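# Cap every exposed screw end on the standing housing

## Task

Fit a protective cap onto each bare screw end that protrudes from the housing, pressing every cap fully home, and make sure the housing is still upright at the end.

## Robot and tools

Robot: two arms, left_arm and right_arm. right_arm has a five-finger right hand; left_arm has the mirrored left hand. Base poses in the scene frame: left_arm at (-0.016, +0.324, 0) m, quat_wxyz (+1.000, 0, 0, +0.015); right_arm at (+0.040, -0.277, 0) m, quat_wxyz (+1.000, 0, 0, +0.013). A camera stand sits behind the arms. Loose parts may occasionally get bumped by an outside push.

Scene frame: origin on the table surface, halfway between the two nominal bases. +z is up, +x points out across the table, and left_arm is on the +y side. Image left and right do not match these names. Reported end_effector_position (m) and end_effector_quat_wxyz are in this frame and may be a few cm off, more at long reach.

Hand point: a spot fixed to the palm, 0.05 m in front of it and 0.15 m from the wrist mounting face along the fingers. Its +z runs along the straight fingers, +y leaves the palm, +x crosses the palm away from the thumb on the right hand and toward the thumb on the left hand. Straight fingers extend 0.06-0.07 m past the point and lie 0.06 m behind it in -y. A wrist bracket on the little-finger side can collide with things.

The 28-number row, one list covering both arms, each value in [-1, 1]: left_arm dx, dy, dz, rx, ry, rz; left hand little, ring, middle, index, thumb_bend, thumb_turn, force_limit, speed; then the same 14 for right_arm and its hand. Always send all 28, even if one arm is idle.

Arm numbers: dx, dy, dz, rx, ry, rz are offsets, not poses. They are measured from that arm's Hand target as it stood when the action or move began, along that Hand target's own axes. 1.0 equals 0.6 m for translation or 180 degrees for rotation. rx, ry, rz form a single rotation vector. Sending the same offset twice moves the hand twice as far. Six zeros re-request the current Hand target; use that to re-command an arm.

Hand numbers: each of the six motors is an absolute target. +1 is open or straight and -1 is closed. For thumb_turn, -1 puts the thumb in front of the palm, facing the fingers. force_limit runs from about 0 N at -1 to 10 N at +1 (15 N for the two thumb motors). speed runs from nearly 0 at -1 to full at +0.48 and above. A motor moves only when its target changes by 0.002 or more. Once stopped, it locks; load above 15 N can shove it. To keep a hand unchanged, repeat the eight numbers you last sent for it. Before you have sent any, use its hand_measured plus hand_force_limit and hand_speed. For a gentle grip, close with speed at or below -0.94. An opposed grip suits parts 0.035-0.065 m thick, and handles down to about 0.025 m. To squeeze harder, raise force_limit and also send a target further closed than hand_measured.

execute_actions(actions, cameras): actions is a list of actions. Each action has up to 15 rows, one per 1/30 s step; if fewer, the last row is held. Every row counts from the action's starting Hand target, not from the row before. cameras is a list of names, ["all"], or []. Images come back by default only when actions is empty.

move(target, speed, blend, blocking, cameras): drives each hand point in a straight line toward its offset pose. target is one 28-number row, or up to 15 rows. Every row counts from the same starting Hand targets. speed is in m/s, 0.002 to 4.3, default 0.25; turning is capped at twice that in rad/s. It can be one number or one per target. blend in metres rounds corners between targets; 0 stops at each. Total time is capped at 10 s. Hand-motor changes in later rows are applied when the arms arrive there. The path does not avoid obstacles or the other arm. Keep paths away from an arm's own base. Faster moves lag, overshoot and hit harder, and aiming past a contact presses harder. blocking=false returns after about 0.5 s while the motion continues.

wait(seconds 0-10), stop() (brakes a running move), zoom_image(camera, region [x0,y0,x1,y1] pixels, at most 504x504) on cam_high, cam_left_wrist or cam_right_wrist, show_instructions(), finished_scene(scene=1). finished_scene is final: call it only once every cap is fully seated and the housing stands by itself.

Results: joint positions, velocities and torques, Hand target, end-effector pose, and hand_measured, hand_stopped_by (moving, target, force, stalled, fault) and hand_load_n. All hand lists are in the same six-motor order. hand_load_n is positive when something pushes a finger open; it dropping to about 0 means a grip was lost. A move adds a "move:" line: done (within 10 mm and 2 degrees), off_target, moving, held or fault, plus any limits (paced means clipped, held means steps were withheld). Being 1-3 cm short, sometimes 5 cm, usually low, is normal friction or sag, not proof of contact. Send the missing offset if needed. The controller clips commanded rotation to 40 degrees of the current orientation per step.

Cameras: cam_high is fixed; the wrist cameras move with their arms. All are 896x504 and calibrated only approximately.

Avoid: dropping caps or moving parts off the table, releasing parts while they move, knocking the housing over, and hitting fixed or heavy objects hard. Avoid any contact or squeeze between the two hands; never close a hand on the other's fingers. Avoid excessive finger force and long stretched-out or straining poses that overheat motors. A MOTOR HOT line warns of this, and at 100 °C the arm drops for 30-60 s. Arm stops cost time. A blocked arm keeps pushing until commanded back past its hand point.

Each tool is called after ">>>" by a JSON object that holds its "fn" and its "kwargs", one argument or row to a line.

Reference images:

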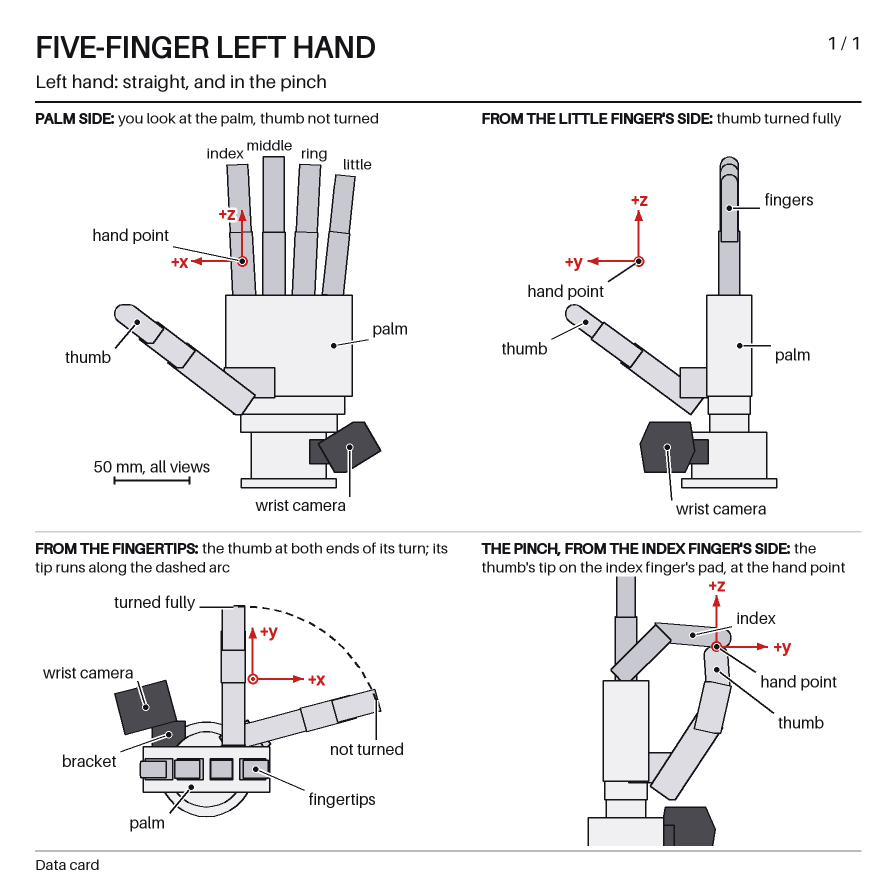

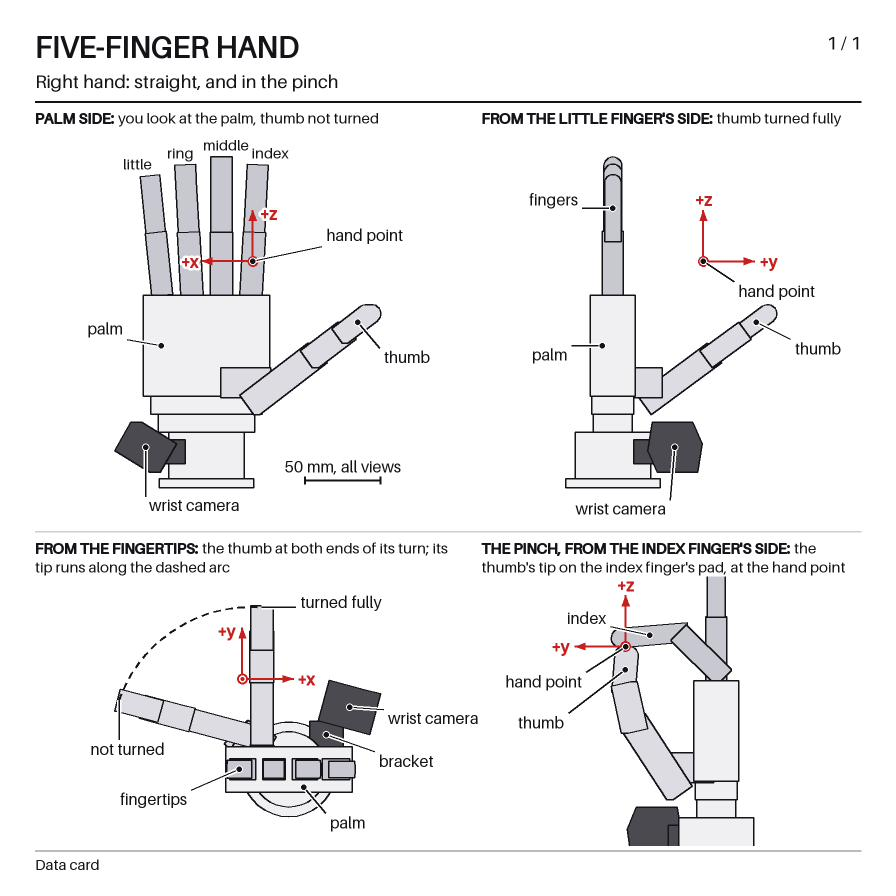

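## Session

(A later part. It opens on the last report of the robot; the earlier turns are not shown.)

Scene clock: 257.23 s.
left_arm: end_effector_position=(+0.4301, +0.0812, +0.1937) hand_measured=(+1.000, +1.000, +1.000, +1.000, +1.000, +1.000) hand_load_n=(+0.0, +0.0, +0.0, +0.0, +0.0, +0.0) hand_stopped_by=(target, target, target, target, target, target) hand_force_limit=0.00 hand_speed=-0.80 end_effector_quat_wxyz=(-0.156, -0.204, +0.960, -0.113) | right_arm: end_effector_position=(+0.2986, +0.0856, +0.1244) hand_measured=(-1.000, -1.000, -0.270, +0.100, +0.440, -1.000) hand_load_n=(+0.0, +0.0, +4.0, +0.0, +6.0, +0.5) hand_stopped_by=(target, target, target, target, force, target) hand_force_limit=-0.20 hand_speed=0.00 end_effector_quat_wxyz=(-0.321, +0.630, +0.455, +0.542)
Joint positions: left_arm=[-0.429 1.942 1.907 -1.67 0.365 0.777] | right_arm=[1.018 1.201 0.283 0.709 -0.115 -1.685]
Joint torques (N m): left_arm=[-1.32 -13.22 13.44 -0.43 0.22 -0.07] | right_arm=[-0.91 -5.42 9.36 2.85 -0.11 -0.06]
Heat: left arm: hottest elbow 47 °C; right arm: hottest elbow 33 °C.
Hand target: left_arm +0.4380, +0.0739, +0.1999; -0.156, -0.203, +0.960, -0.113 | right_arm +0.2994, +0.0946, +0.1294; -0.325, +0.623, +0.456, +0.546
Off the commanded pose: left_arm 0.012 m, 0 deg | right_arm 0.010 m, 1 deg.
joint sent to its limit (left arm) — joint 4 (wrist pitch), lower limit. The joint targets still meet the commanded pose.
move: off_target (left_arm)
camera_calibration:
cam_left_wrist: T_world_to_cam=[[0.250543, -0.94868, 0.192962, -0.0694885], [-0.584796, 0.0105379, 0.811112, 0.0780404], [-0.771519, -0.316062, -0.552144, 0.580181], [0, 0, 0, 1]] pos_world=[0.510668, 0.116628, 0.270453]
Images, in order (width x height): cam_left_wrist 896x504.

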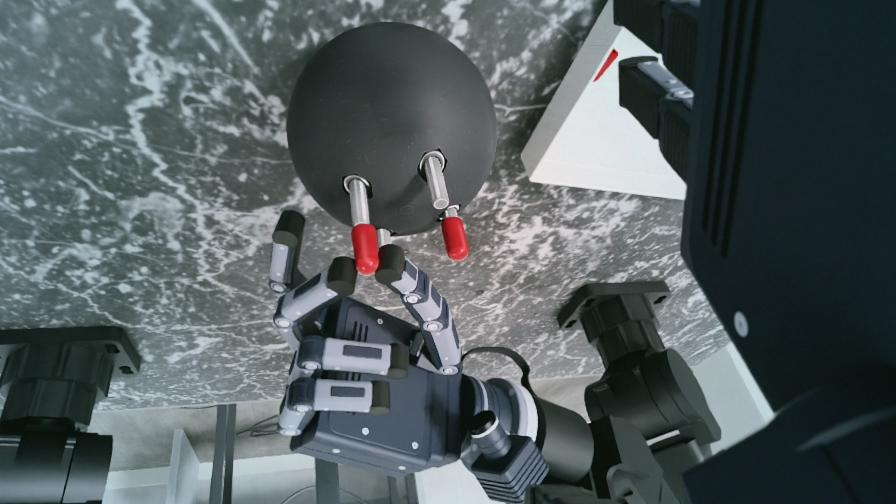

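>>> {"fn": "move", "kwargs": {
  "target": [0,0,0,0,0,0,1,1,1,1,1,1,0,-0.8,0.0027,-0.0005,0.0047,0,0,0,-1,-1,-0.27,0.1,0.35,-1,-0.2,0],
  "speed": 0.05,
  "cameras": ["cam_left_wrist"]
}}

>>> {"fn": "zoom_image", "kwargs": {
  "camera": "cam_left_wrist",
  "region": [325, 190, 395, 280]
}}

Scene clock: 258.47 s.
left_arm: end_effector_position=(+0.4301, +0.0812, +0.1937) hand_measured=(+1.000, +1.000, +1.000, +1.000, +1.000, +1.000) hand_load_n=(+0.0, +0.0, +0.0, +0.0, +0.0, +0.0) hand_stopped_by=(target, target, target, target, target, target) hand_force_limit=0.00 hand_speed=-0.80 end_effector_quat_wxyz=(-0.156, -0.204, +0.960, -0.113) | right_arm: end_effector_position=(+0.2987, +0.0856, +0.1213) hand_measured=(-1.000, -1.000, -0.270, +0.100, +0.440, -1.000) hand_load_n=(+0.0, +0.0, +4.5, +0.0, +6.0, +1.5) hand_stopped_by=(target, target, target, target, force, target) hand_force_limit=-0.20 hand_speed=0.00 end_effector_quat_wxyz=(-0.320, +0.632, +0.456, +0.539)
Joint positions: left_arm=[-0.429 1.942 1.907 -1.67 0.365 0.777] | right_arm=[1.018 1.209 0.283 0.71 -0.115 -1.685]
Joint torques (N m): left_arm=[-1.9 -12.81 13.39 -0.62 0.2 -0.02] | right_arm=[-0.56 -6.01 9.91 2.61 0.02 -0.05]
Heat: left arm: hottest elbow 47 °C; right arm: hottest elbow 33 °C.
Hand target: left_arm +0.4380, +0.0739, +0.1999; -0.156, -0.203, +0.960, -0.113 | right_arm +0.3002, +0.0976, +0.1306; -0.325, +0.623, +0.456, +0.546
Off the commanded pose: left_arm 0.012 m, 0 deg | right_arm 0.015 m, 1 deg.
joint sent to its limit (left arm) — joint 4 (wrist pitch), lower limit. The joint targets still meet the commanded pose.
move: off_target (left_arm, right_arm)
camera_calibration:
cam_left_wrist: T_world_to_cam=[[0.250543, -0.94868, 0.192962, -0.0694885], [-0.584796, 0.0105379, 0.811112, 0.0780404], [-0.771519, -0.316062, -0.552144, 0.580181], [0, 0, 0, 1]] pos_world=[0.510668, 0.116628, 0.270453]
Images, in order (width x height): cam_left_wrist 896x504.

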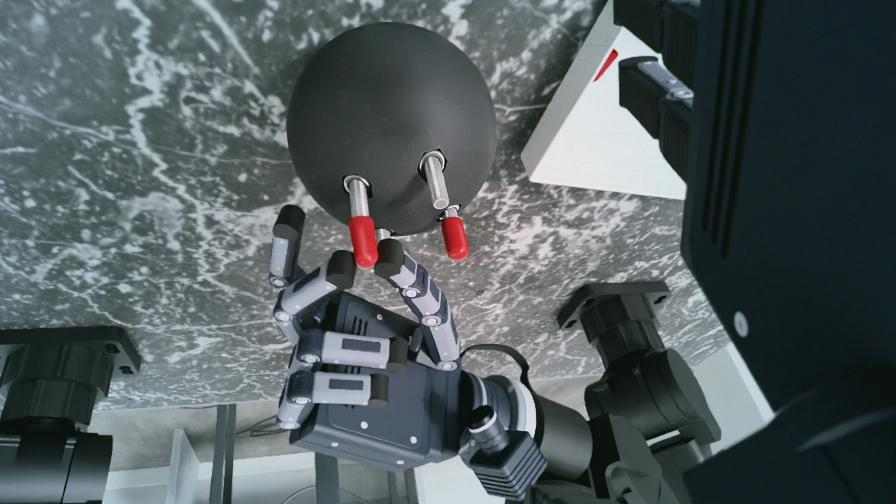

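Scaled by 5.600.

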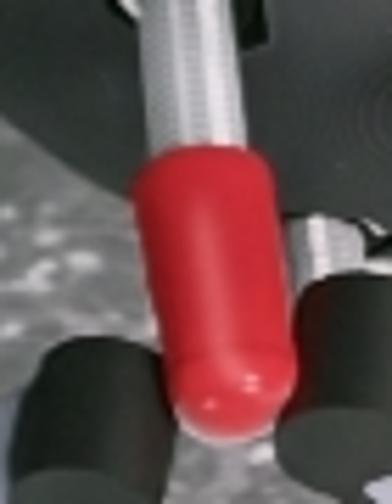

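>>> {"fn": "move", "kwargs": {
  "target": [0,0,0,0,0,0,1,1,1,1,1,1,0,-0.8,-0.0278,0.0017,-0.0103,0,0,0,-1,-1,-0.27,0.1,0.35,-1,-0.2,0],
  "speed": 0.04,
  "cameras": ["cam_left_wrist"]
}}

>>> {"fn": "zoom_image", "kwargs": {
  "camera": "cam_left_wrist",
  "region": [325, 190, 395, 280]
}}

Scene clock: 260.13 s.
left_arm: end_effector_position=(+0.4301, +0.0812, +0.1937) hand_measured=(+1.000, +1.000, +1.000, +1.000, +1.000, +1.000) hand_load_n=(+0.0, +0.0, +0.0, +0.0, +0.0, +0.0) hand_stopped_by=(target, target, target, target, target, target) hand_force_limit=0.00 hand_speed=-0.80 end_effector_quat_wxyz=(-0.156, -0.204, +0.960, -0.113) | right_arm: end_effector_position=(+0.3002, +0.0907, +0.1210) hand_measured=(-1.000, -1.000, -0.270, +0.100, +0.440, -1.000) hand_load_n=(+0.0, +0.0, +4.0, +0.0, +7.0, -1.0) hand_stopped_by=(target, target, target, target, force, target) hand_force_limit=-0.20 hand_speed=0.00 end_effector_quat_wxyz=(-0.326, +0.624, +0.453, +0.547)
Joint positions: left_arm=[-0.429 1.942 1.907 -1.67 0.365 0.777] | right_arm=[1.018 1.252 0.283 0.777 -0.121 -1.685]
Joint torques (N m): left_arm=[-1.14 -12.92 13.39 -0.47 0.28 -0.05] | right_arm=[-2.08 -5.83 6.32 3.04 -0.25 -0.09]
Heat: left arm: hottest elbow 47 °C; right arm: hottest elbow 33 °C.
Hand target: left_arm +0.4380, +0.0739, +0.1999; -0.156, -0.203, +0.960, -0.113 | right_arm +0.2990, +0.0881, +0.1154; -0.325, +0.623, +0.456, +0.546
Off the commanded pose: left_arm 0.012 m, 0 deg | right_arm 0.006 m, 0 deg.
joint sent to its limit (left arm) — joint 4 (wrist pitch), lower limit. The joint targets still meet the commanded pose.
move: off_target (left_arm)
camera_calibration:
cam_left_wrist: T_world_to_cam=[[0.250543, -0.94868, 0.192962, -0.0694885], [-0.584796, 0.0105379, 0.811112, 0.0780404], [-0.771519, -0.316062, -0.552144, 0.580181], [0, 0, 0, 1]] pos_world=[0.510668, 0.116628, 0.270453]
Images, in order (width x height): cam_left_wrist 896x504.

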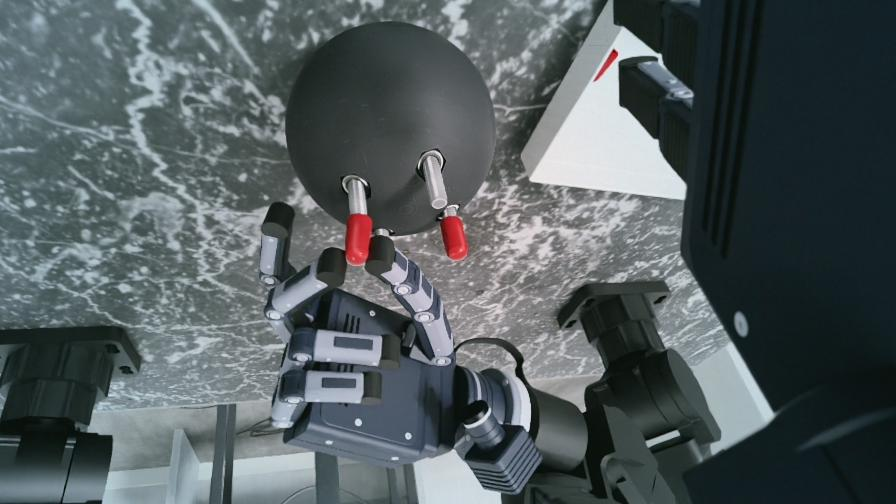

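Scaled by 5.600.

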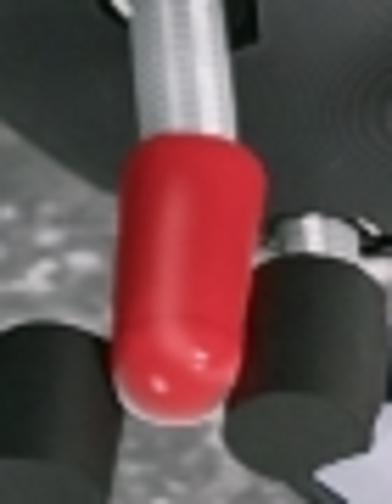

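>>> {"fn": "move", "kwargs": {
  "target": [0,0,0,0,0,0,1,1,1,1,1,1,0,-0.8,-0.0016,0.002,-0.0073,0,0,0,-1,-1,-0.27,0.1,0.35,-1,-0.2,0],
  "speed": 0.04,
  "cameras": ["cam_left_wrist","cam_right_wrist"]
}}

>>> {"fn": "zoom_image", "kwargs": {
  "camera": "cam_left_wrist",
  "region": [325, 190, 395, 280]
}}

>>> {"fn": "zoom_image", "kwargs": {
  "camera": "cam_right_wrist",
  "region": [400, 100, 660, 340]
}}

Scene clock: 261.73 s.
left_arm: end_effector_position=(+0.4301, +0.0812, +0.1937) hand_measured=(+1.000, +1.000, +1.000, +1.000, +1.000, +1.000) hand_load_n=(+0.0, +0.0, +0.5, +0.0, +0.0, +0.0) hand_stopped_by=(target, target, target, target, target, target) hand_force_limit=0.00 hand_speed=-0.80 end_effector_quat_wxyz=(-0.156, -0.204, +0.960, -0.113) | right_arm: end_effector_position=(+0.2978, +0.0891, +0.1186) hand_measured=(-1.000, -1.000, -0.270, +0.100, +0.440, -1.000) hand_load_n=(+0.0, +0.0, +4.0, +0.0, +7.0, -0.5) hand_stopped_by=(target, target, target, target, force, target) hand_force_limit=-0.20 hand_speed=0.00 end_effector_quat_wxyz=(-0.327, +0.622, +0.456, +0.545)
Joint positions: left_arm=[-0.429 1.942 1.907 -1.67 0.365 0.777] | right_arm=[1.018 1.252 0.275 0.783 -0.128 -1.688]
Joint torques (N m): left_arm=[-0.97 -13.45 13.38 -0.53 0.21 0] | right_arm=[-2.2 -6.71 6.11 2.73 -0.28 -0.07]
Heat: left arm: hottest elbow 47 °C; right arm: hottest elbow 32 °C.
Hand target: left_arm +0.4380, +0.0739, +0.1999; -0.156, -0.203, +0.960, -0.113 | right_arm +0.2984, +0.0834, +0.1155; -0.325, +0.623, +0.456, +0.546
Off the commanded pose: left_arm 0.012 m, 0 deg | right_arm 0.006 m, 0 deg.
joint sent to its limit (left arm) — joint 4 (wrist pitch), lower limit. The joint targets still meet the commanded pose.
move: off_target (left_arm)
camera_calibration:
cam_left_wrist: T_world_to_cam=[[0.250543, -0.94868, 0.192962, -0.0694885], [-0.584796, 0.0105379, 0.811112, 0.0780404], [-0.771519, -0.316062, -0.552144, 0.580181], [0, 0, 0, 1]] pos_world=[0.510668, 0.116628, 0.270453]
cam_right_wrist: T_world_to_cam=[[0.880223, -0.295794, 0.371098, -0.280341], [0.000275783, -0.781663, -0.623701, 0.130563], [0.47456, 0.549098, -0.687956, 0.00702926], [0, 0, 0, 1]] pos_world=[0.243391, 0.0152738, 0.190302]
Images, in order (width x height): cam_left_wrist 896x504, cam_right_wrist 896x504.

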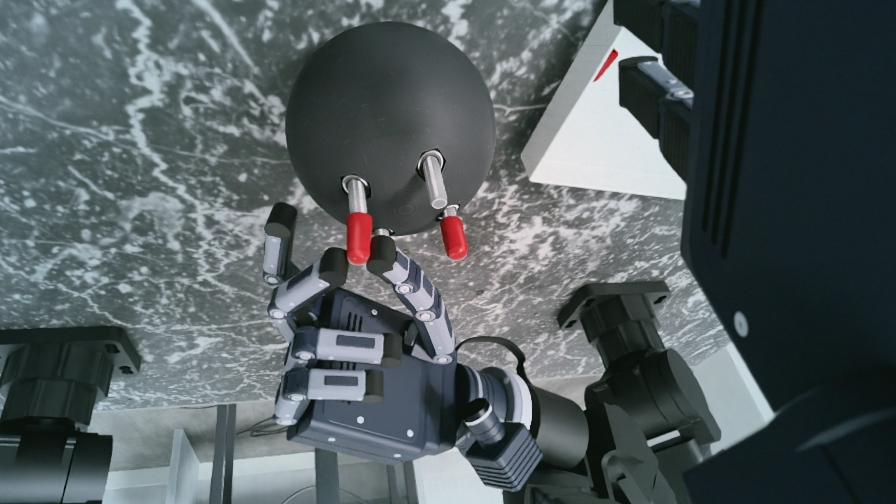

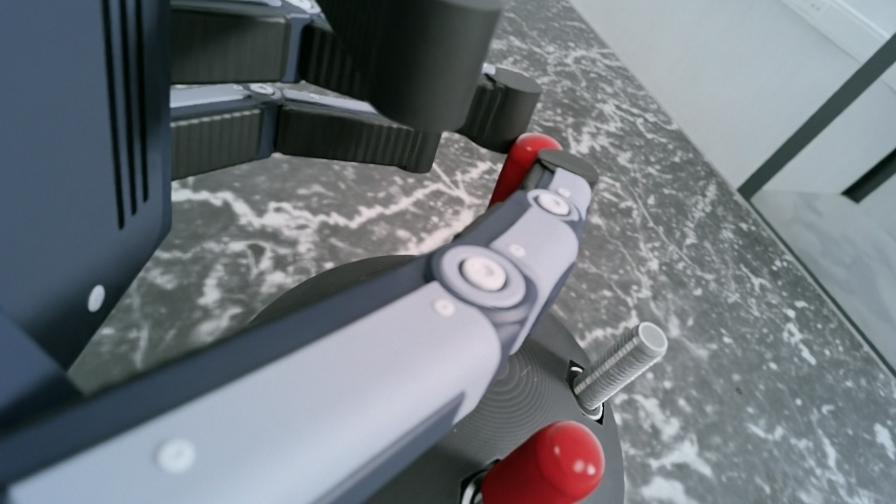

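Scaled by 5.600.

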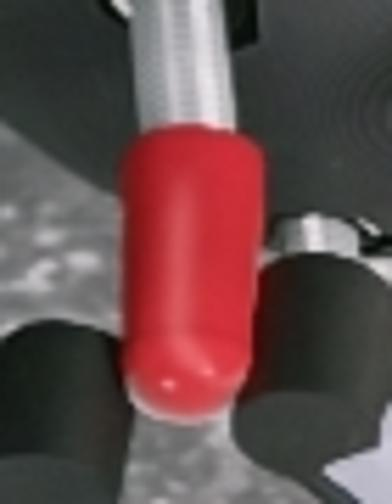

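Scaled by 1.938.

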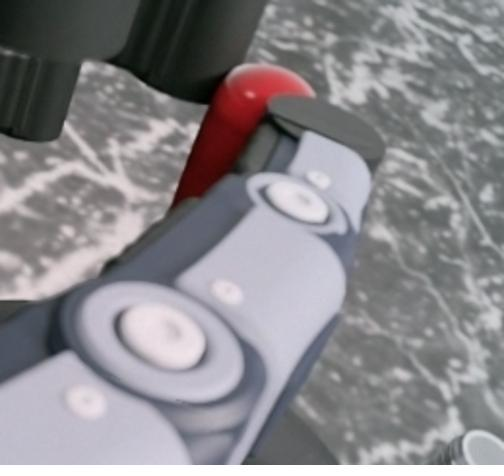

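>>> {"fn": "execute_actions", "kwargs": {
  "actions": [],
  "cameras": ["cam_left_wrist","cam_right_wrist"]
}}

>>> {"fn": "zoom_image", "kwargs": {
  "camera": "cam_left_wrist",
  "region": [290, 130, 514, 256]
}}

Scene clock: 264.30 s.
left_arm: end_effector_position=(+0.4301, +0.0812, +0.1937) hand_measured=(+1.000, +1.000, +1.000, +1.000, +1.000, +1.000) hand_load_n=(+0.0, +0.0, +0.0, -0.5, +0.0, +0.0) hand_stopped_by=(target, target, target, target, target, target) hand_force_limit=0.00 hand_speed=-0.80 end_effector_quat_wxyz=(-0.156, -0.204, +0.960, -0.113) | right_arm: end_effector_position=(+0.2979, +0.0891, +0.1187) hand_measured=(-1.000, -1.000, -0.270, +0.100, +0.440, -1.000) hand_load_n=(+0.0, +0.0, +4.0, +0.0, +6.5, -1.0) hand_stopped_by=(target, target, target, target, force, target) hand_force_limit=-0.20 hand_speed=0.00 end_effector_quat_wxyz=(-0.327, +0.622, +0.456, +0.545)
Joint positions: left_arm=[-0.429 1.942 1.907 -1.67 0.365 0.777] | right_arm=[1.018 1.252 0.275 0.783 -0.128 -1.688]
Joint velocities: within noise
Joint torques (N m): left_arm=[-1.03 -13.51 13.24 -0.53 0.25 -0.01] | right_arm=[-2.02 -7.06 6.11 2.7 -0.27 -0.06]
Motor temperatures (°C): left_arm=[30 30 47 26 24 25] | right_arm=[29 28 32 26 24 21]
Heat: left arm: hottest elbow 47 °C; right arm: hottest elbow 32 °C.
Hand target: left_arm +0.4380, +0.0739, +0.1999; -0.156, -0.203, +0.960, -0.113 | right_arm +0.2984, +0.0835, +0.1155; -0.325, +0.623, +0.456, +0.546
Off the commanded pose: left_arm 0.012 m, 0 deg | right_arm 0.006 m, 0 deg.
camera_calibration:
cam_left_wrist: T_world_to_cam=[[0.250543, -0.94868, 0.192962, -0.0694885], [-0.584796, 0.0105379, 0.811112, 0.0780404], [-0.771519, -0.316062, -0.552144, 0.580181], [0, 0, 0, 1]] pos_world=[0.510668, 0.116628, 0.270453]
cam_right_wrist: T_world_to_cam=[[0.880122, -0.29572, 0.371396, -0.280374], [0.000519429, -0.781701, -0.623653, 0.130495], [0.474747, 0.549083, -0.687839, 0.0069611], [0, 0, 0, 1]] pos_world=[0.243391, 0.0152736, 0.190301]
Images, in order (width x height): cam_left_wrist 896x504, cam_right_wrist 896x504.

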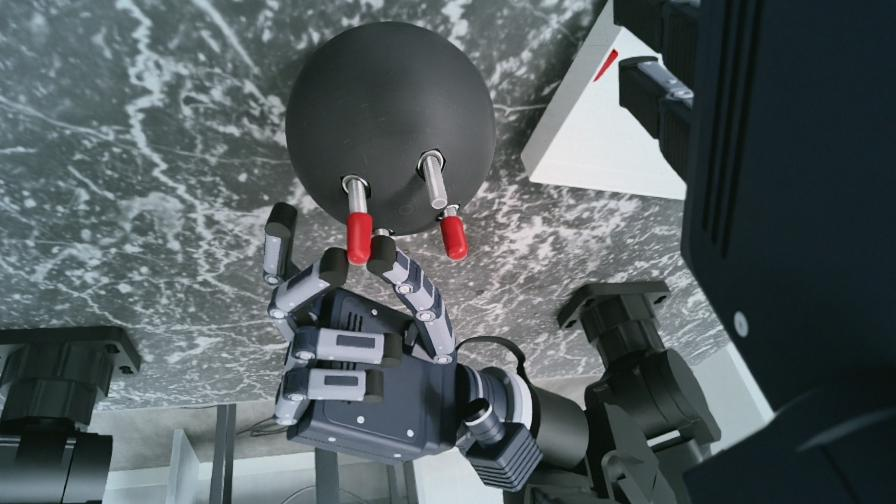

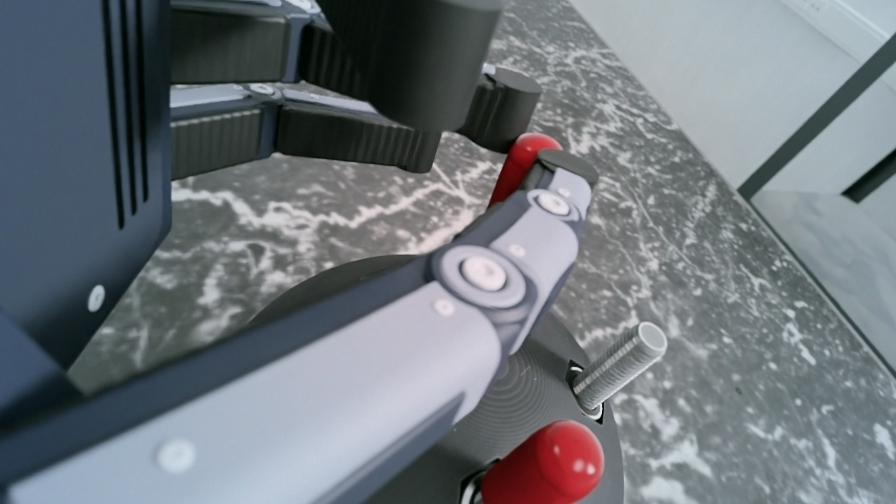

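Scaled by 2.250.

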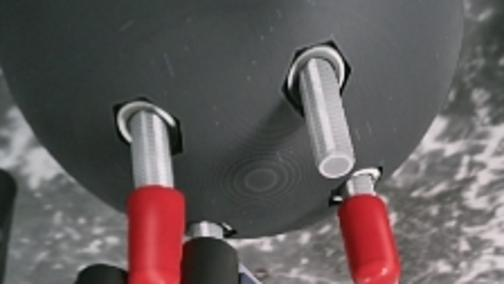

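>>> {"fn": "move", "kwargs": {
  "target": [0,0,0,0,0,0,1,1,1,1,1,1,0,-0.8,-0.00697,0.00332,-0.00345,0,0,0,-1,-1,-0.27,0.1,0.35,-1,-0.2,0],
  "speed": 0.04,
  "cameras": ["cam_left_wrist","cam_right_wrist"]
}}

>>> {"fn": "zoom_image", "kwargs": {
  "camera": "cam_left_wrist",
  "region": [290, 130, 514, 256]
}}

Scene clock: 266.13 s.
left_arm: end_effector_position=(+0.4301, +0.0812, +0.1937) hand_measured=(+1.000, +1.000, +1.000, +1.000, +1.000, +1.000) hand_load_n=(+0.0, +0.0, +0.0, +0.0, +0.0, -0.5) hand_stopped_by=(target, target, target, target, target, target) hand_force_limit=0.00 hand_speed=-0.80 end_effector_quat_wxyz=(-0.156, -0.204, +0.960, -0.113) | right_arm: end_effector_position=(+0.2979, +0.0864, +0.1183) hand_measured=(-1.000, -1.000, -0.270, +0.100, +0.440, -1.000) hand_load_n=(+0.0, +0.0, +4.5, +0.0, +6.0, +1.0) hand_stopped_by=(target, target, target, target, force, target) hand_force_limit=-0.20 hand_speed=0.00 end_effector_quat_wxyz=(-0.330, +0.620, +0.456, +0.547)
Joint positions: left_arm=[-0.429 1.942 1.907 -1.67 0.365 0.777] | right_arm=[1.009 1.252 0.265 0.799 -0.141 -1.689]
Joint torques (N m): left_arm=[-1.9 -13.57 13.29 -0.59 0.19 -0.01] | right_arm=[-2.02 -6.3 6.09 2.74 -0.21 -0.08]
Heat: left arm: hottest elbow 48 °C; right arm: hottest elbow 32 °C.
Hand target: left_arm +0.4380, +0.0739, +0.1999; -0.156, -0.203, +0.960, -0.113 | right_arm +0.2995, +0.0799, +0.1119; -0.325, +0.623, +0.456, +0.546
Off the commanded pose: left_arm 0.012 m, 0 deg | right_arm 0.009 m, 1 deg.
joint sent to its limit (left arm) — joint 4 (wrist pitch), lower limit. The joint targets still meet the commanded pose.
move: off_target (left_arm)
camera_calibration:
cam_left_wrist: T_world_to_cam=[[0.250543, -0.94868, 0.192962, -0.0694885], [-0.584796, 0.0105379, 0.811112, 0.0780404], [-0.771519, -0.316062, -0.552144, 0.580181], [0, 0, 0, 1]] pos_world=[0.510668, 0.116628, 0.270453]
cam_right_wrist: T_world_to_cam=[[0.88075, -0.294392, 0.370962, -0.28128], [0.00472997, -0.777804, -0.628489, 0.127182], [0.473558, 0.555296, -0.683659, 0.00748782], [0, 0, 0, 1]] pos_world=[0.24359, 0.0119583, 0.189396]
Images, in order (width x height): cam_left_wrist 896x504, cam_right_wrist 896x504.

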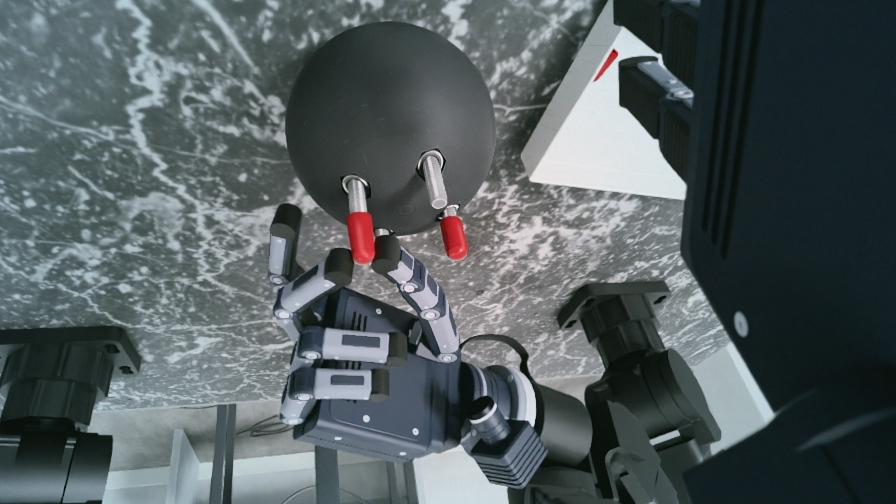

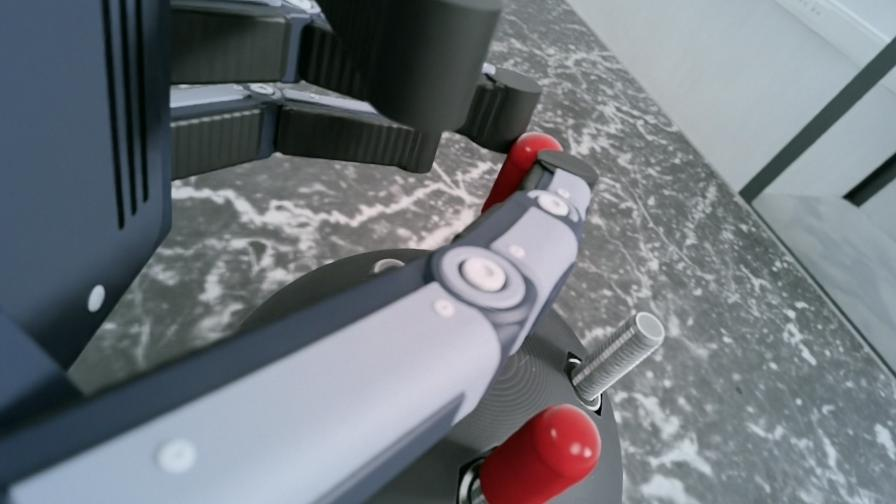

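Scaled by 2.250.

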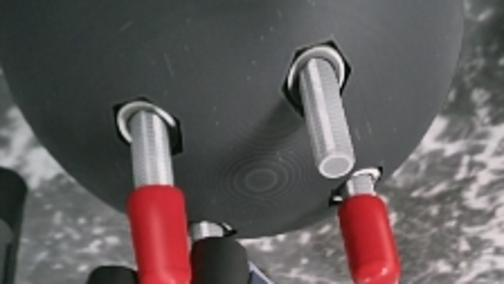

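>>> {"fn": "move", "kwargs": {
  "target": [0,0,0,0,0,0,1,1,1,1,1,1,0,-0.8,-0.00818,0.0023,0.00288,0,0,0,-1,-1,-0.27,0.1,0.35,-1,-0.2,0],
  "speed": 0.04,
  "cameras": ["cam_left_wrist","cam_right_wrist"]
}}

>>> {"fn": "zoom_image", "kwargs": {
  "camera": "cam_left_wrist",
  "region": [290, 130, 514, 256]
}}

Scene clock: 268.17 s.
left_arm: end_effector_position=(+0.4301, +0.0812, +0.1937) hand_measured=(+1.000, +1.000, +1.000, +1.000, +1.000, +1.000) hand_load_n=(+0.0, +0.0, +0.5, +0.0, +0.0, -0.5) hand_stopped_by=(target, target, target, target, target, target) hand_force_limit=0.00 hand_speed=-0.80 end_effector_quat_wxyz=(-0.156, -0.204, +0.960, -0.113) | right_arm: end_effector_position=(+0.3003, +0.0873, +0.1168) hand_measured=(-1.000, -1.000, -0.270, +0.100, +0.440, -1.000) hand_load_n=(+0.0, +0.0, +4.0, +0.0, +6.0, +0.5) hand_stopped_by=(target, target, target, target, force, target) hand_force_limit=-0.20 hand_speed=0.00 end_effector_quat_wxyz=(-0.332, +0.618, +0.455, +0.549)
Joint positions: left_arm=[-0.429 1.942 1.907 -1.67 0.365 0.777] | right_arm=[1.002 1.274 0.265 0.829 -0.148 -1.689]
Joint torques (N m): left_arm=[-1.49 -13.1 13.24 -0.47 0.21 0.02] | right_arm=[-2.14 -6.24 5.68 2.92 -0.18 -0.12]
Heat: left arm: hottest elbow 48 °C; right arm: hottest elbow 32 °C.
Hand target: left_arm +0.4380, +0.0739, +0.1999; -0.156, -0.203, +0.960, -0.113 | right_arm +0.3015, +0.0800, +0.1071; -0.325, +0.623, +0.456, +0.546
Off the commanded pose: left_arm 0.012 m, 0 deg | right_arm 0.012 m, 1 deg.
joint sent to its limit (left arm) — joint 4 (wrist pitch), lower limit. The joint targets still meet the commanded pose.
move: off_target (left_arm, right_arm)
camera_calibration:
cam_left_wrist: T_world_to_cam=[[0.250543, -0.94868, 0.192962, -0.0694885], [-0.584796, 0.0105379, 0.811112, 0.0780404], [-0.771519, -0.316062, -0.552144, 0.580181], [0, 0, 0, 1]] pos_world=[0.510668, 0.116628, 0.270453]
cam_right_wrist: T_world_to_cam=[[0.879569, -0.297239, 0.371494, -0.281996], [0.00664045, -0.773078, -0.634277, 0.126571], [0.475725, 0.560357, -0.678001, 0.00316448], [0, 0, 0, 1]] pos_world=[0.245689, 0.0122556, 0.187186]
Images, in order (width x height): cam_left_wrist 896x504, cam_right_wrist 896x504.

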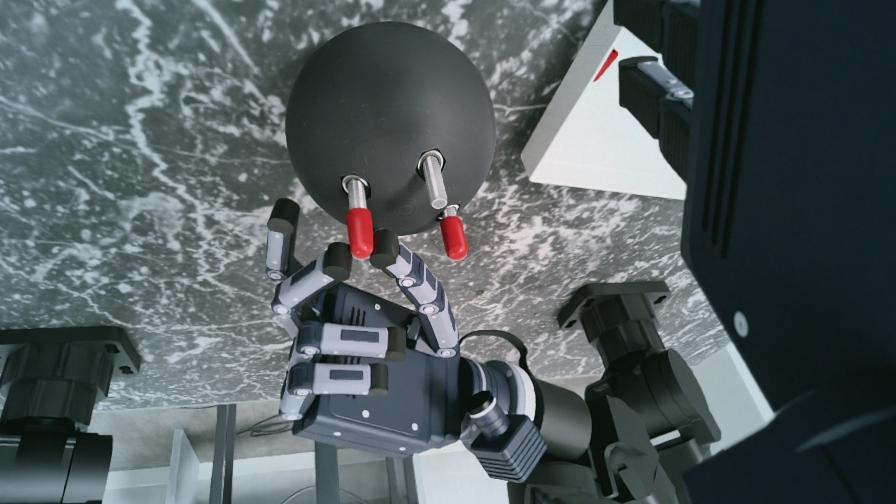

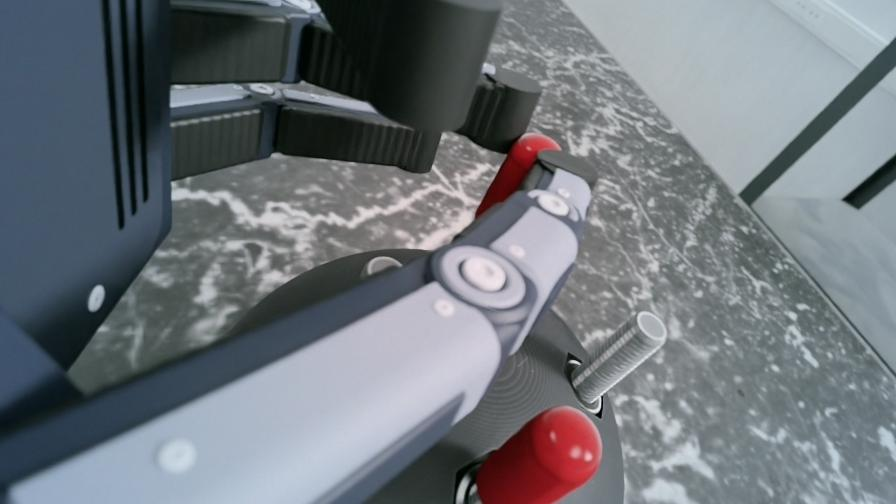

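Scaled by 2.250.

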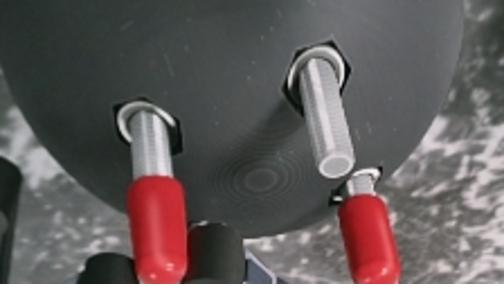

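>>> {"fn": "move", "kwargs": {
  "target": [0,0,0,0,0,0,1,1,1,1,1,1,0,-0.8,-0.00885,0.00047,-0.00142,0,0,0,-1,-1,-0.27,0.1,0.35,-1,-0.2,0],
  "speed": 0.04,
  "cameras": ["cam_left_wrist"]
}}

>>> {"fn": "zoom_image", "kwargs": {
  "camera": "cam_left_wrist",
  "region": [290, 130, 514, 256]
}}

Scene clock: 269.70 s.
left_arm: end_effector_position=(+0.4301, +0.0812, +0.1937) hand_measured=(+1.000, +1.000, +1.000, +1.000, +1.000, +1.000) hand_load_n=(+0.0, +0.0, +0.0, +0.0, +0.0, +0.0) hand_stopped_by=(target, target, target, target, target, target) hand_force_limit=0.00 hand_speed=-0.80 end_effector_quat_wxyz=(-0.156, -0.204, +0.960, -0.113) | right_arm: end_effector_position=(+0.3000, +0.0863, +0.1144) hand_measured=(-1.000, -1.000, -0.270, +0.100, +0.440, -1.000) hand_load_n=(+0.0, +0.0, +4.0, +0.0, +6.0, +1.0) hand_stopped_by=(target, target, target, target, force, target) hand_force_limit=-0.20 hand_speed=0.00 end_effector_quat_wxyz=(-0.333, +0.614, +0.455, +0.552)
Joint positions: left_arm=[-0.429 1.942 1.907 -1.67 0.365 0.777] | right_arm=[0.999 1.293 0.257 0.864 -0.153 -1.693]
Joint torques (N m): left_arm=[-0.62 -14.04 13.45 -0.49 0.23 -0.02] | right_arm=[-2.32 -5.36 5.48 2.58 -0.12 -0.07]
Heat: left arm: hottest elbow 48 °C; right arm: hottest elbow 32 °C.
Hand target: left_arm +0.4380, +0.0739, +0.1999; -0.156, -0.203, +0.960, -0.113 | right_arm +0.3015, +0.0780, +0.1019; -0.325, +0.623, +0.456, +0.546
Off the commanded pose: left_arm 0.012 m, 0 deg | right_arm 0.015 m, 1 deg.
joint sent to its limit (left arm) — joint 4 (wrist pitch), lower limit. The joint targets still meet the commanded pose.
move: off_target (left_arm, right_arm)
camera_calibration:
cam_left_wrist: T_world_to_cam=[[0.250543, -0.94868, 0.192962, -0.0694885], [-0.584796, 0.0105379, 0.811112, 0.0780404], [-0.771519, -0.316062, -0.552144, 0.580181], [0, 0, 0, 1]] pos_world=[0.510668, 0.116628, 0.270453]
Images, in order (width x height): cam_left_wrist 896x504.

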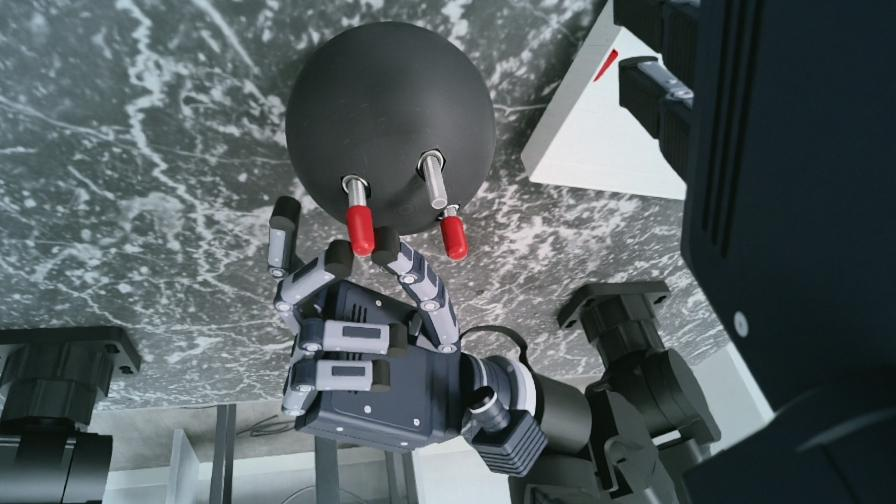

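Scaled by 2.250.

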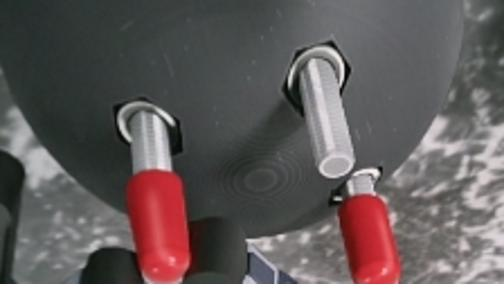

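>>> {"fn": "move", "kwargs": {
  "target": [0,0,0,0,0,0,1,1,1,1,1,1,0,-0.8,-0.00977,-0.00093,0.00192,0,0,0,-1,-1,-0.27,0.1,0.35,-1,-0.2,0],
  "speed": 0.04,
  "cameras": ["cam_left_wrist"]
}}

>>> {"fn": "zoom_image", "kwargs": {
  "camera": "cam_left_wrist",
  "region": [290, 130, 514, 256]
}}

Scene clock: 272.33 s.
left_arm: end_effector_position=(+0.4301, +0.0812, +0.1937) hand_measured=(+1.000, +1.000, +1.000, +1.000, +1.000, +1.000) hand_load_n=(+0.0, +0.0, +0.0, +0.0, +0.0, +0.0) hand_stopped_by=(target, target, target, target, target, target) hand_force_limit=0.00 hand_speed=-0.80 end_effector_quat_wxyz=(-0.156, -0.204, +0.960, -0.113) | right_arm: end_effector_position=(+0.3005, +0.0867, +0.1093) hand_measured=(-1.000, -1.000, -0.270, +0.100, +0.440, -1.000) hand_load_n=(+0.0, +0.0, +4.5, +0.0, +6.0, +0.5) hand_stopped_by=(target, target, target, target, force, target) hand_force_limit=-0.20 hand_speed=0.00 end_effector_quat_wxyz=(-0.332, +0.613, +0.455, +0.553)
Joint positions: left_arm=[-0.429 1.942 1.907 -1.67 0.365 0.777] | right_arm=[0.999 1.326 0.253 0.904 -0.153 -1.695]
Joint torques (N m): left_arm=[-1.49 -13.27 13.35 -0.59 0.22 -0.01] | right_arm=[-2.2 -5.66 5.12 2.45 -0.13 -0.06]
Heat: left arm: hottest elbow 48 °C; right arm: hottest elbow 32 °C.
Hand target: left_arm +0.4380, +0.0739, +0.1999; -0.156, -0.203, +0.960, -0.113 | right_arm +0.3014, +0.0780, +0.0960; -0.325, +0.623, +0.456, +0.546
Off the commanded pose: left_arm 0.012 m, 0 deg | right_arm 0.016 m, 2 deg.
joint sent to its limit (left arm) — joint 4 (wrist pitch), lower limit. The joint targets still meet the commanded pose.
move: off_target (left_arm, right_arm)
camera_calibration:
cam_left_wrist: T_world_to_cam=[[0.250543, -0.94868, 0.192962, -0.0694885], [-0.584796, 0.0105379, 0.811112, 0.0780404], [-0.771519, -0.316062, -0.552144, 0.580181], [0, 0, 0, 1]] pos_world=[0.510668, 0.116628, 0.270453]
Images, in order (width x height): cam_left_wrist 896x504.

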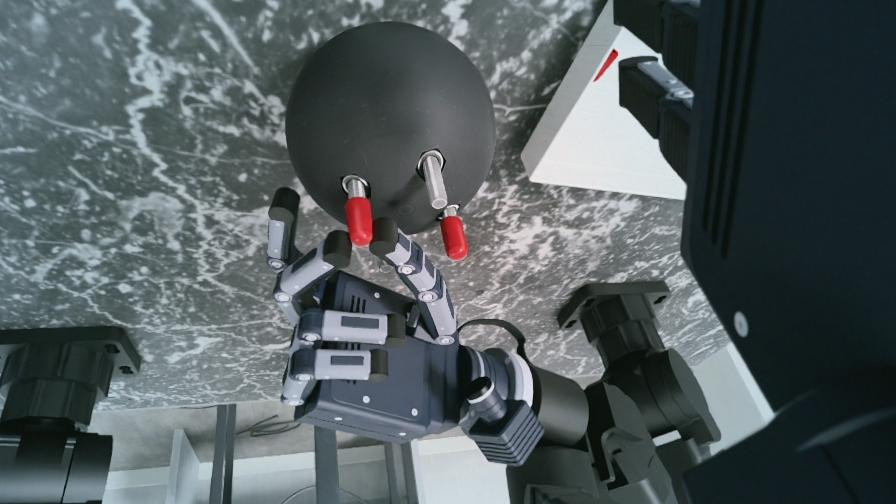

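Scaled by 2.250.

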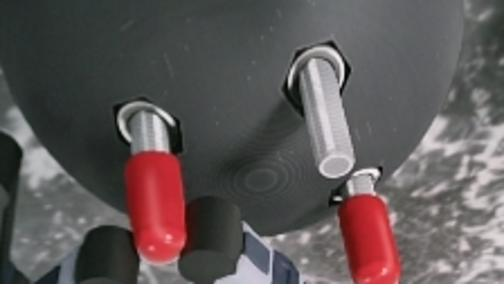

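>>> {"fn": "move", "kwargs": {
  "target": [0,0,0,0,0,0,1,1,1,1,1,1,0,-0.8,-0.00651,-0.00062,0.00128,0,0,0,-1,-1,-0.27,0.1,0.35,-1,-0.2,0],
  "speed": 0.04,
  "cameras": ["cam_left_wrist","cam_right_wrist"]
}}

>>> {"fn": "zoom_image", "kwargs": {
  "camera": "cam_left_wrist",
  "region": [290, 130, 514, 256]
}}

Scene clock: 275.10 s.
left_arm: end_effector_position=(+0.4301, +0.0812, +0.1937) hand_measured=(+1.000, +1.000, +1.000, +1.000, +1.000, +1.000) hand_load_n=(+0.0, +0.0, +0.0, +0.0, -0.5, +0.0) hand_stopped_by=(target, target, target, target, target, target) hand_force_limit=0.00 hand_speed=-0.80 end_effector_quat_wxyz=(-0.156, -0.204, +0.960, -0.113) | right_arm: end_effector_position=(+0.3008, +0.0868, +0.1066) hand_measured=(-1.000, -1.000, -0.270, +0.100, +0.440, -1.000) hand_load_n=(+0.0, +0.0, +4.5, +0.0, +6.5, +0.5) hand_stopped_by=(target, target, target, target, force, target) hand_force_limit=-0.20 hand_speed=0.00 end_effector_quat_wxyz=(-0.332, +0.612, +0.455, +0.555)
Joint positions: left_arm=[-0.429 1.942 1.907 -1.67 0.365 0.777] | right_arm=[0.998 1.347 0.25 0.932 -0.153 -1.696]
Joint torques (N m): left_arm=[-1.67 -13.16 13.44 -0.49 0.23 -0.01] | right_arm=[-2.26 -5.6 4.93 2.41 -0.12 -0.03]
Heat: left arm: hottest elbow 48 °C; right arm: hottest elbow 32 °C.
Hand target: left_arm +0.4380, +0.0739, +0.1999; -0.156, -0.203, +0.960, -0.113 | right_arm +0.3015, +0.0779, +0.0919; -0.325, +0.623, +0.456, +0.546
Off the commanded pose: left_arm 0.012 m, 0 deg | right_arm 0.017 m, 2 deg.
joint sent to its limit (left arm) — joint 4 (wrist pitch), lower limit. The joint targets still meet the commanded pose.
move: off_target (left_arm, right_arm)
camera_calibration:
cam_left_wrist: T_world_to_cam=[[0.250543, -0.94868, 0.192962, -0.0694885], [-0.584796, 0.0105379, 0.811112, 0.0780404], [-0.771519, -0.316062, -0.552144, 0.580181], [0, 0, 0, 1]] pos_world=[0.510668, 0.116628, 0.270453]
cam_right_wrist: T_world_to_cam=[[0.875544, -0.298282, 0.380067, -0.278475], [0.0173586, -0.766733, -0.641731, 0.11678], [0.482827, 0.568461, -0.66613, -0.00785945], [0, 0, 0, 1]] pos_world=[0.245584, 0.0109425, 0.175545]
Images, in order (width x height): cam_left_wrist 896x504, cam_right_wrist 896x504.

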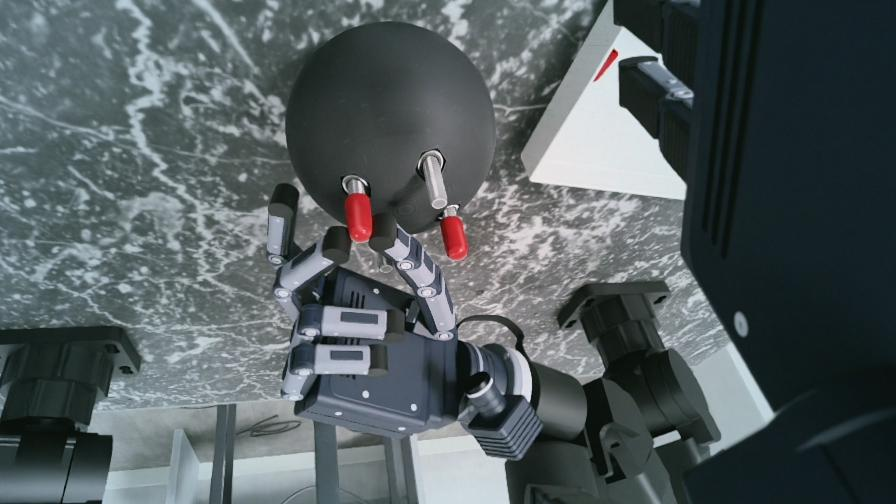

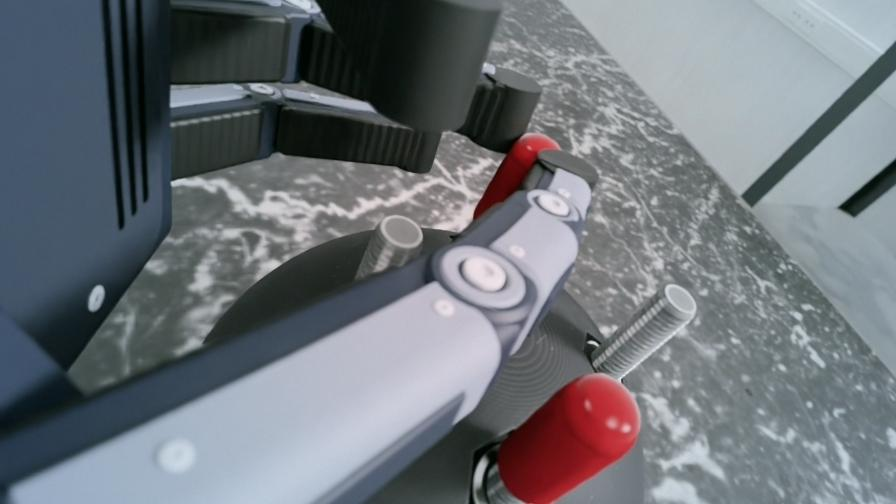

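Scaled by 2.250.

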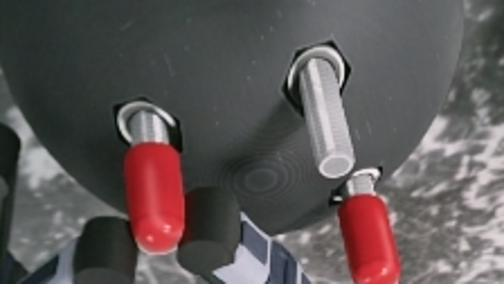

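>>> {"fn": "move", "kwargs": {
  "target": [0,0,0,0,0,0,1,1,1,1,1,1,0,-0.8,-0.00732,-0.0007,0.00144,0,0,0,-1,-1,-0.27,0.1,0.35,-1,-0.2,0],
  "speed": 0.04,
  "cameras": ["cam_left_wrist"]
}}

>>> {"fn": "zoom_image", "kwargs": {
  "camera": "cam_left_wrist",
  "region": [290, 130, 514, 256]
}}

Scene clock: 277.47 s.
left_arm: end_effector_position=(+0.4301, +0.0812, +0.1937) hand_measured=(+1.000, +1.000, +1.000, +1.000, +1.000, +1.000) hand_load_n=(+0.0, +0.0, +0.5, +0.0, +0.0, +0.0) hand_stopped_by=(target, target, target, target, target, target) hand_force_limit=0.00 hand_speed=-0.80 end_effector_quat_wxyz=(-0.156, -0.204, +0.960, -0.113) | right_arm: end_effector_position=(+0.3010, +0.0870, +0.1046) hand_measured=(-1.000, -1.000, -0.270, +0.100, +0.440, -1.000) hand_load_n=(+0.0, +0.0, +5.5, +0.0, +8.5, +0.0) hand_stopped_by=(target, target, target, target, force, target) hand_force_limit=-0.20 hand_speed=0.00 end_effector_quat_wxyz=(-0.332, +0.609, +0.455, +0.558)
Joint positions: left_arm=[-0.429 1.942 1.907 -1.67 0.365 0.777] | right_arm=[0.998 1.37 0.247 0.965 -0.153 -1.699]
Joint torques (N m): left_arm=[-1.14 -13.39 13.45 -0.42 0.24 -0.01] | right_arm=[-2.32 -5.6 4.77 2.29 -0.11 0.02]
Heat: left arm: hottest elbow 48 °C; right arm: hottest elbow 32 °C.
Hand target: left_arm +0.4380, +0.0739, +0.1999; -0.156, -0.203, +0.960, -0.113 | right_arm +0.3016, +0.0780, +0.0875; -0.325, +0.623, +0.456, +0.546
Off the commanded pose: left_arm 0.012 m, 0 deg | right_arm 0.019 m, 2 deg.
joint sent to its limit (left arm) — joint 4 (wrist pitch), lower limit. The joint targets still meet the commanded pose.
move: off_target (left_arm, right_arm)
camera_calibration:
cam_left_wrist: T_world_to_cam=[[0.250543, -0.94868, 0.192962, -0.0694885], [-0.584796, 0.0105379, 0.811112, 0.0780404], [-0.771519, -0.316062, -0.552144, 0.580181], [0, 0, 0, 1]] pos_world=[0.510668, 0.116628, 0.270453]
Images, in order (width x height): cam_left_wrist 896x504.

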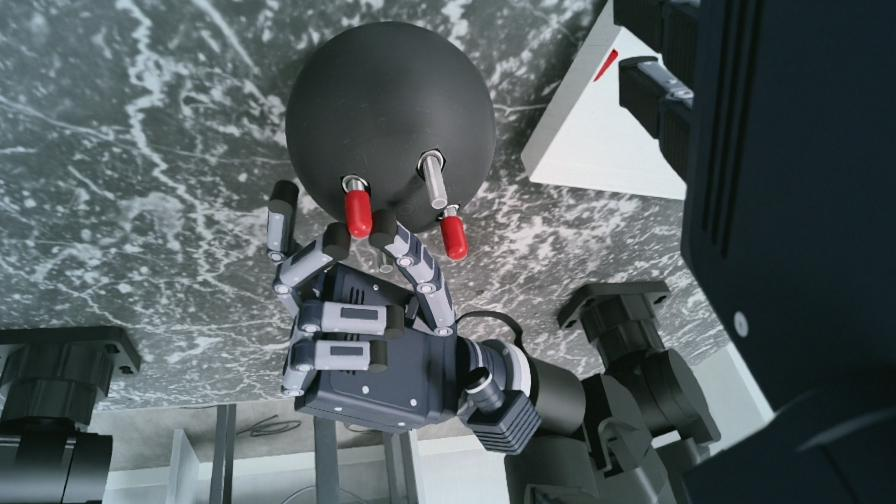

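Scaled by 2.250.

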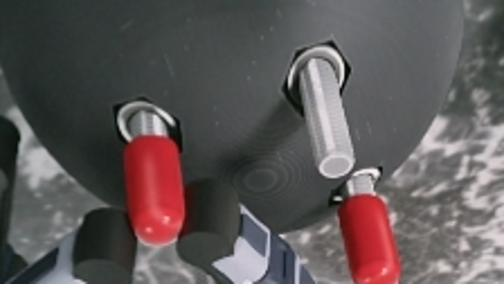

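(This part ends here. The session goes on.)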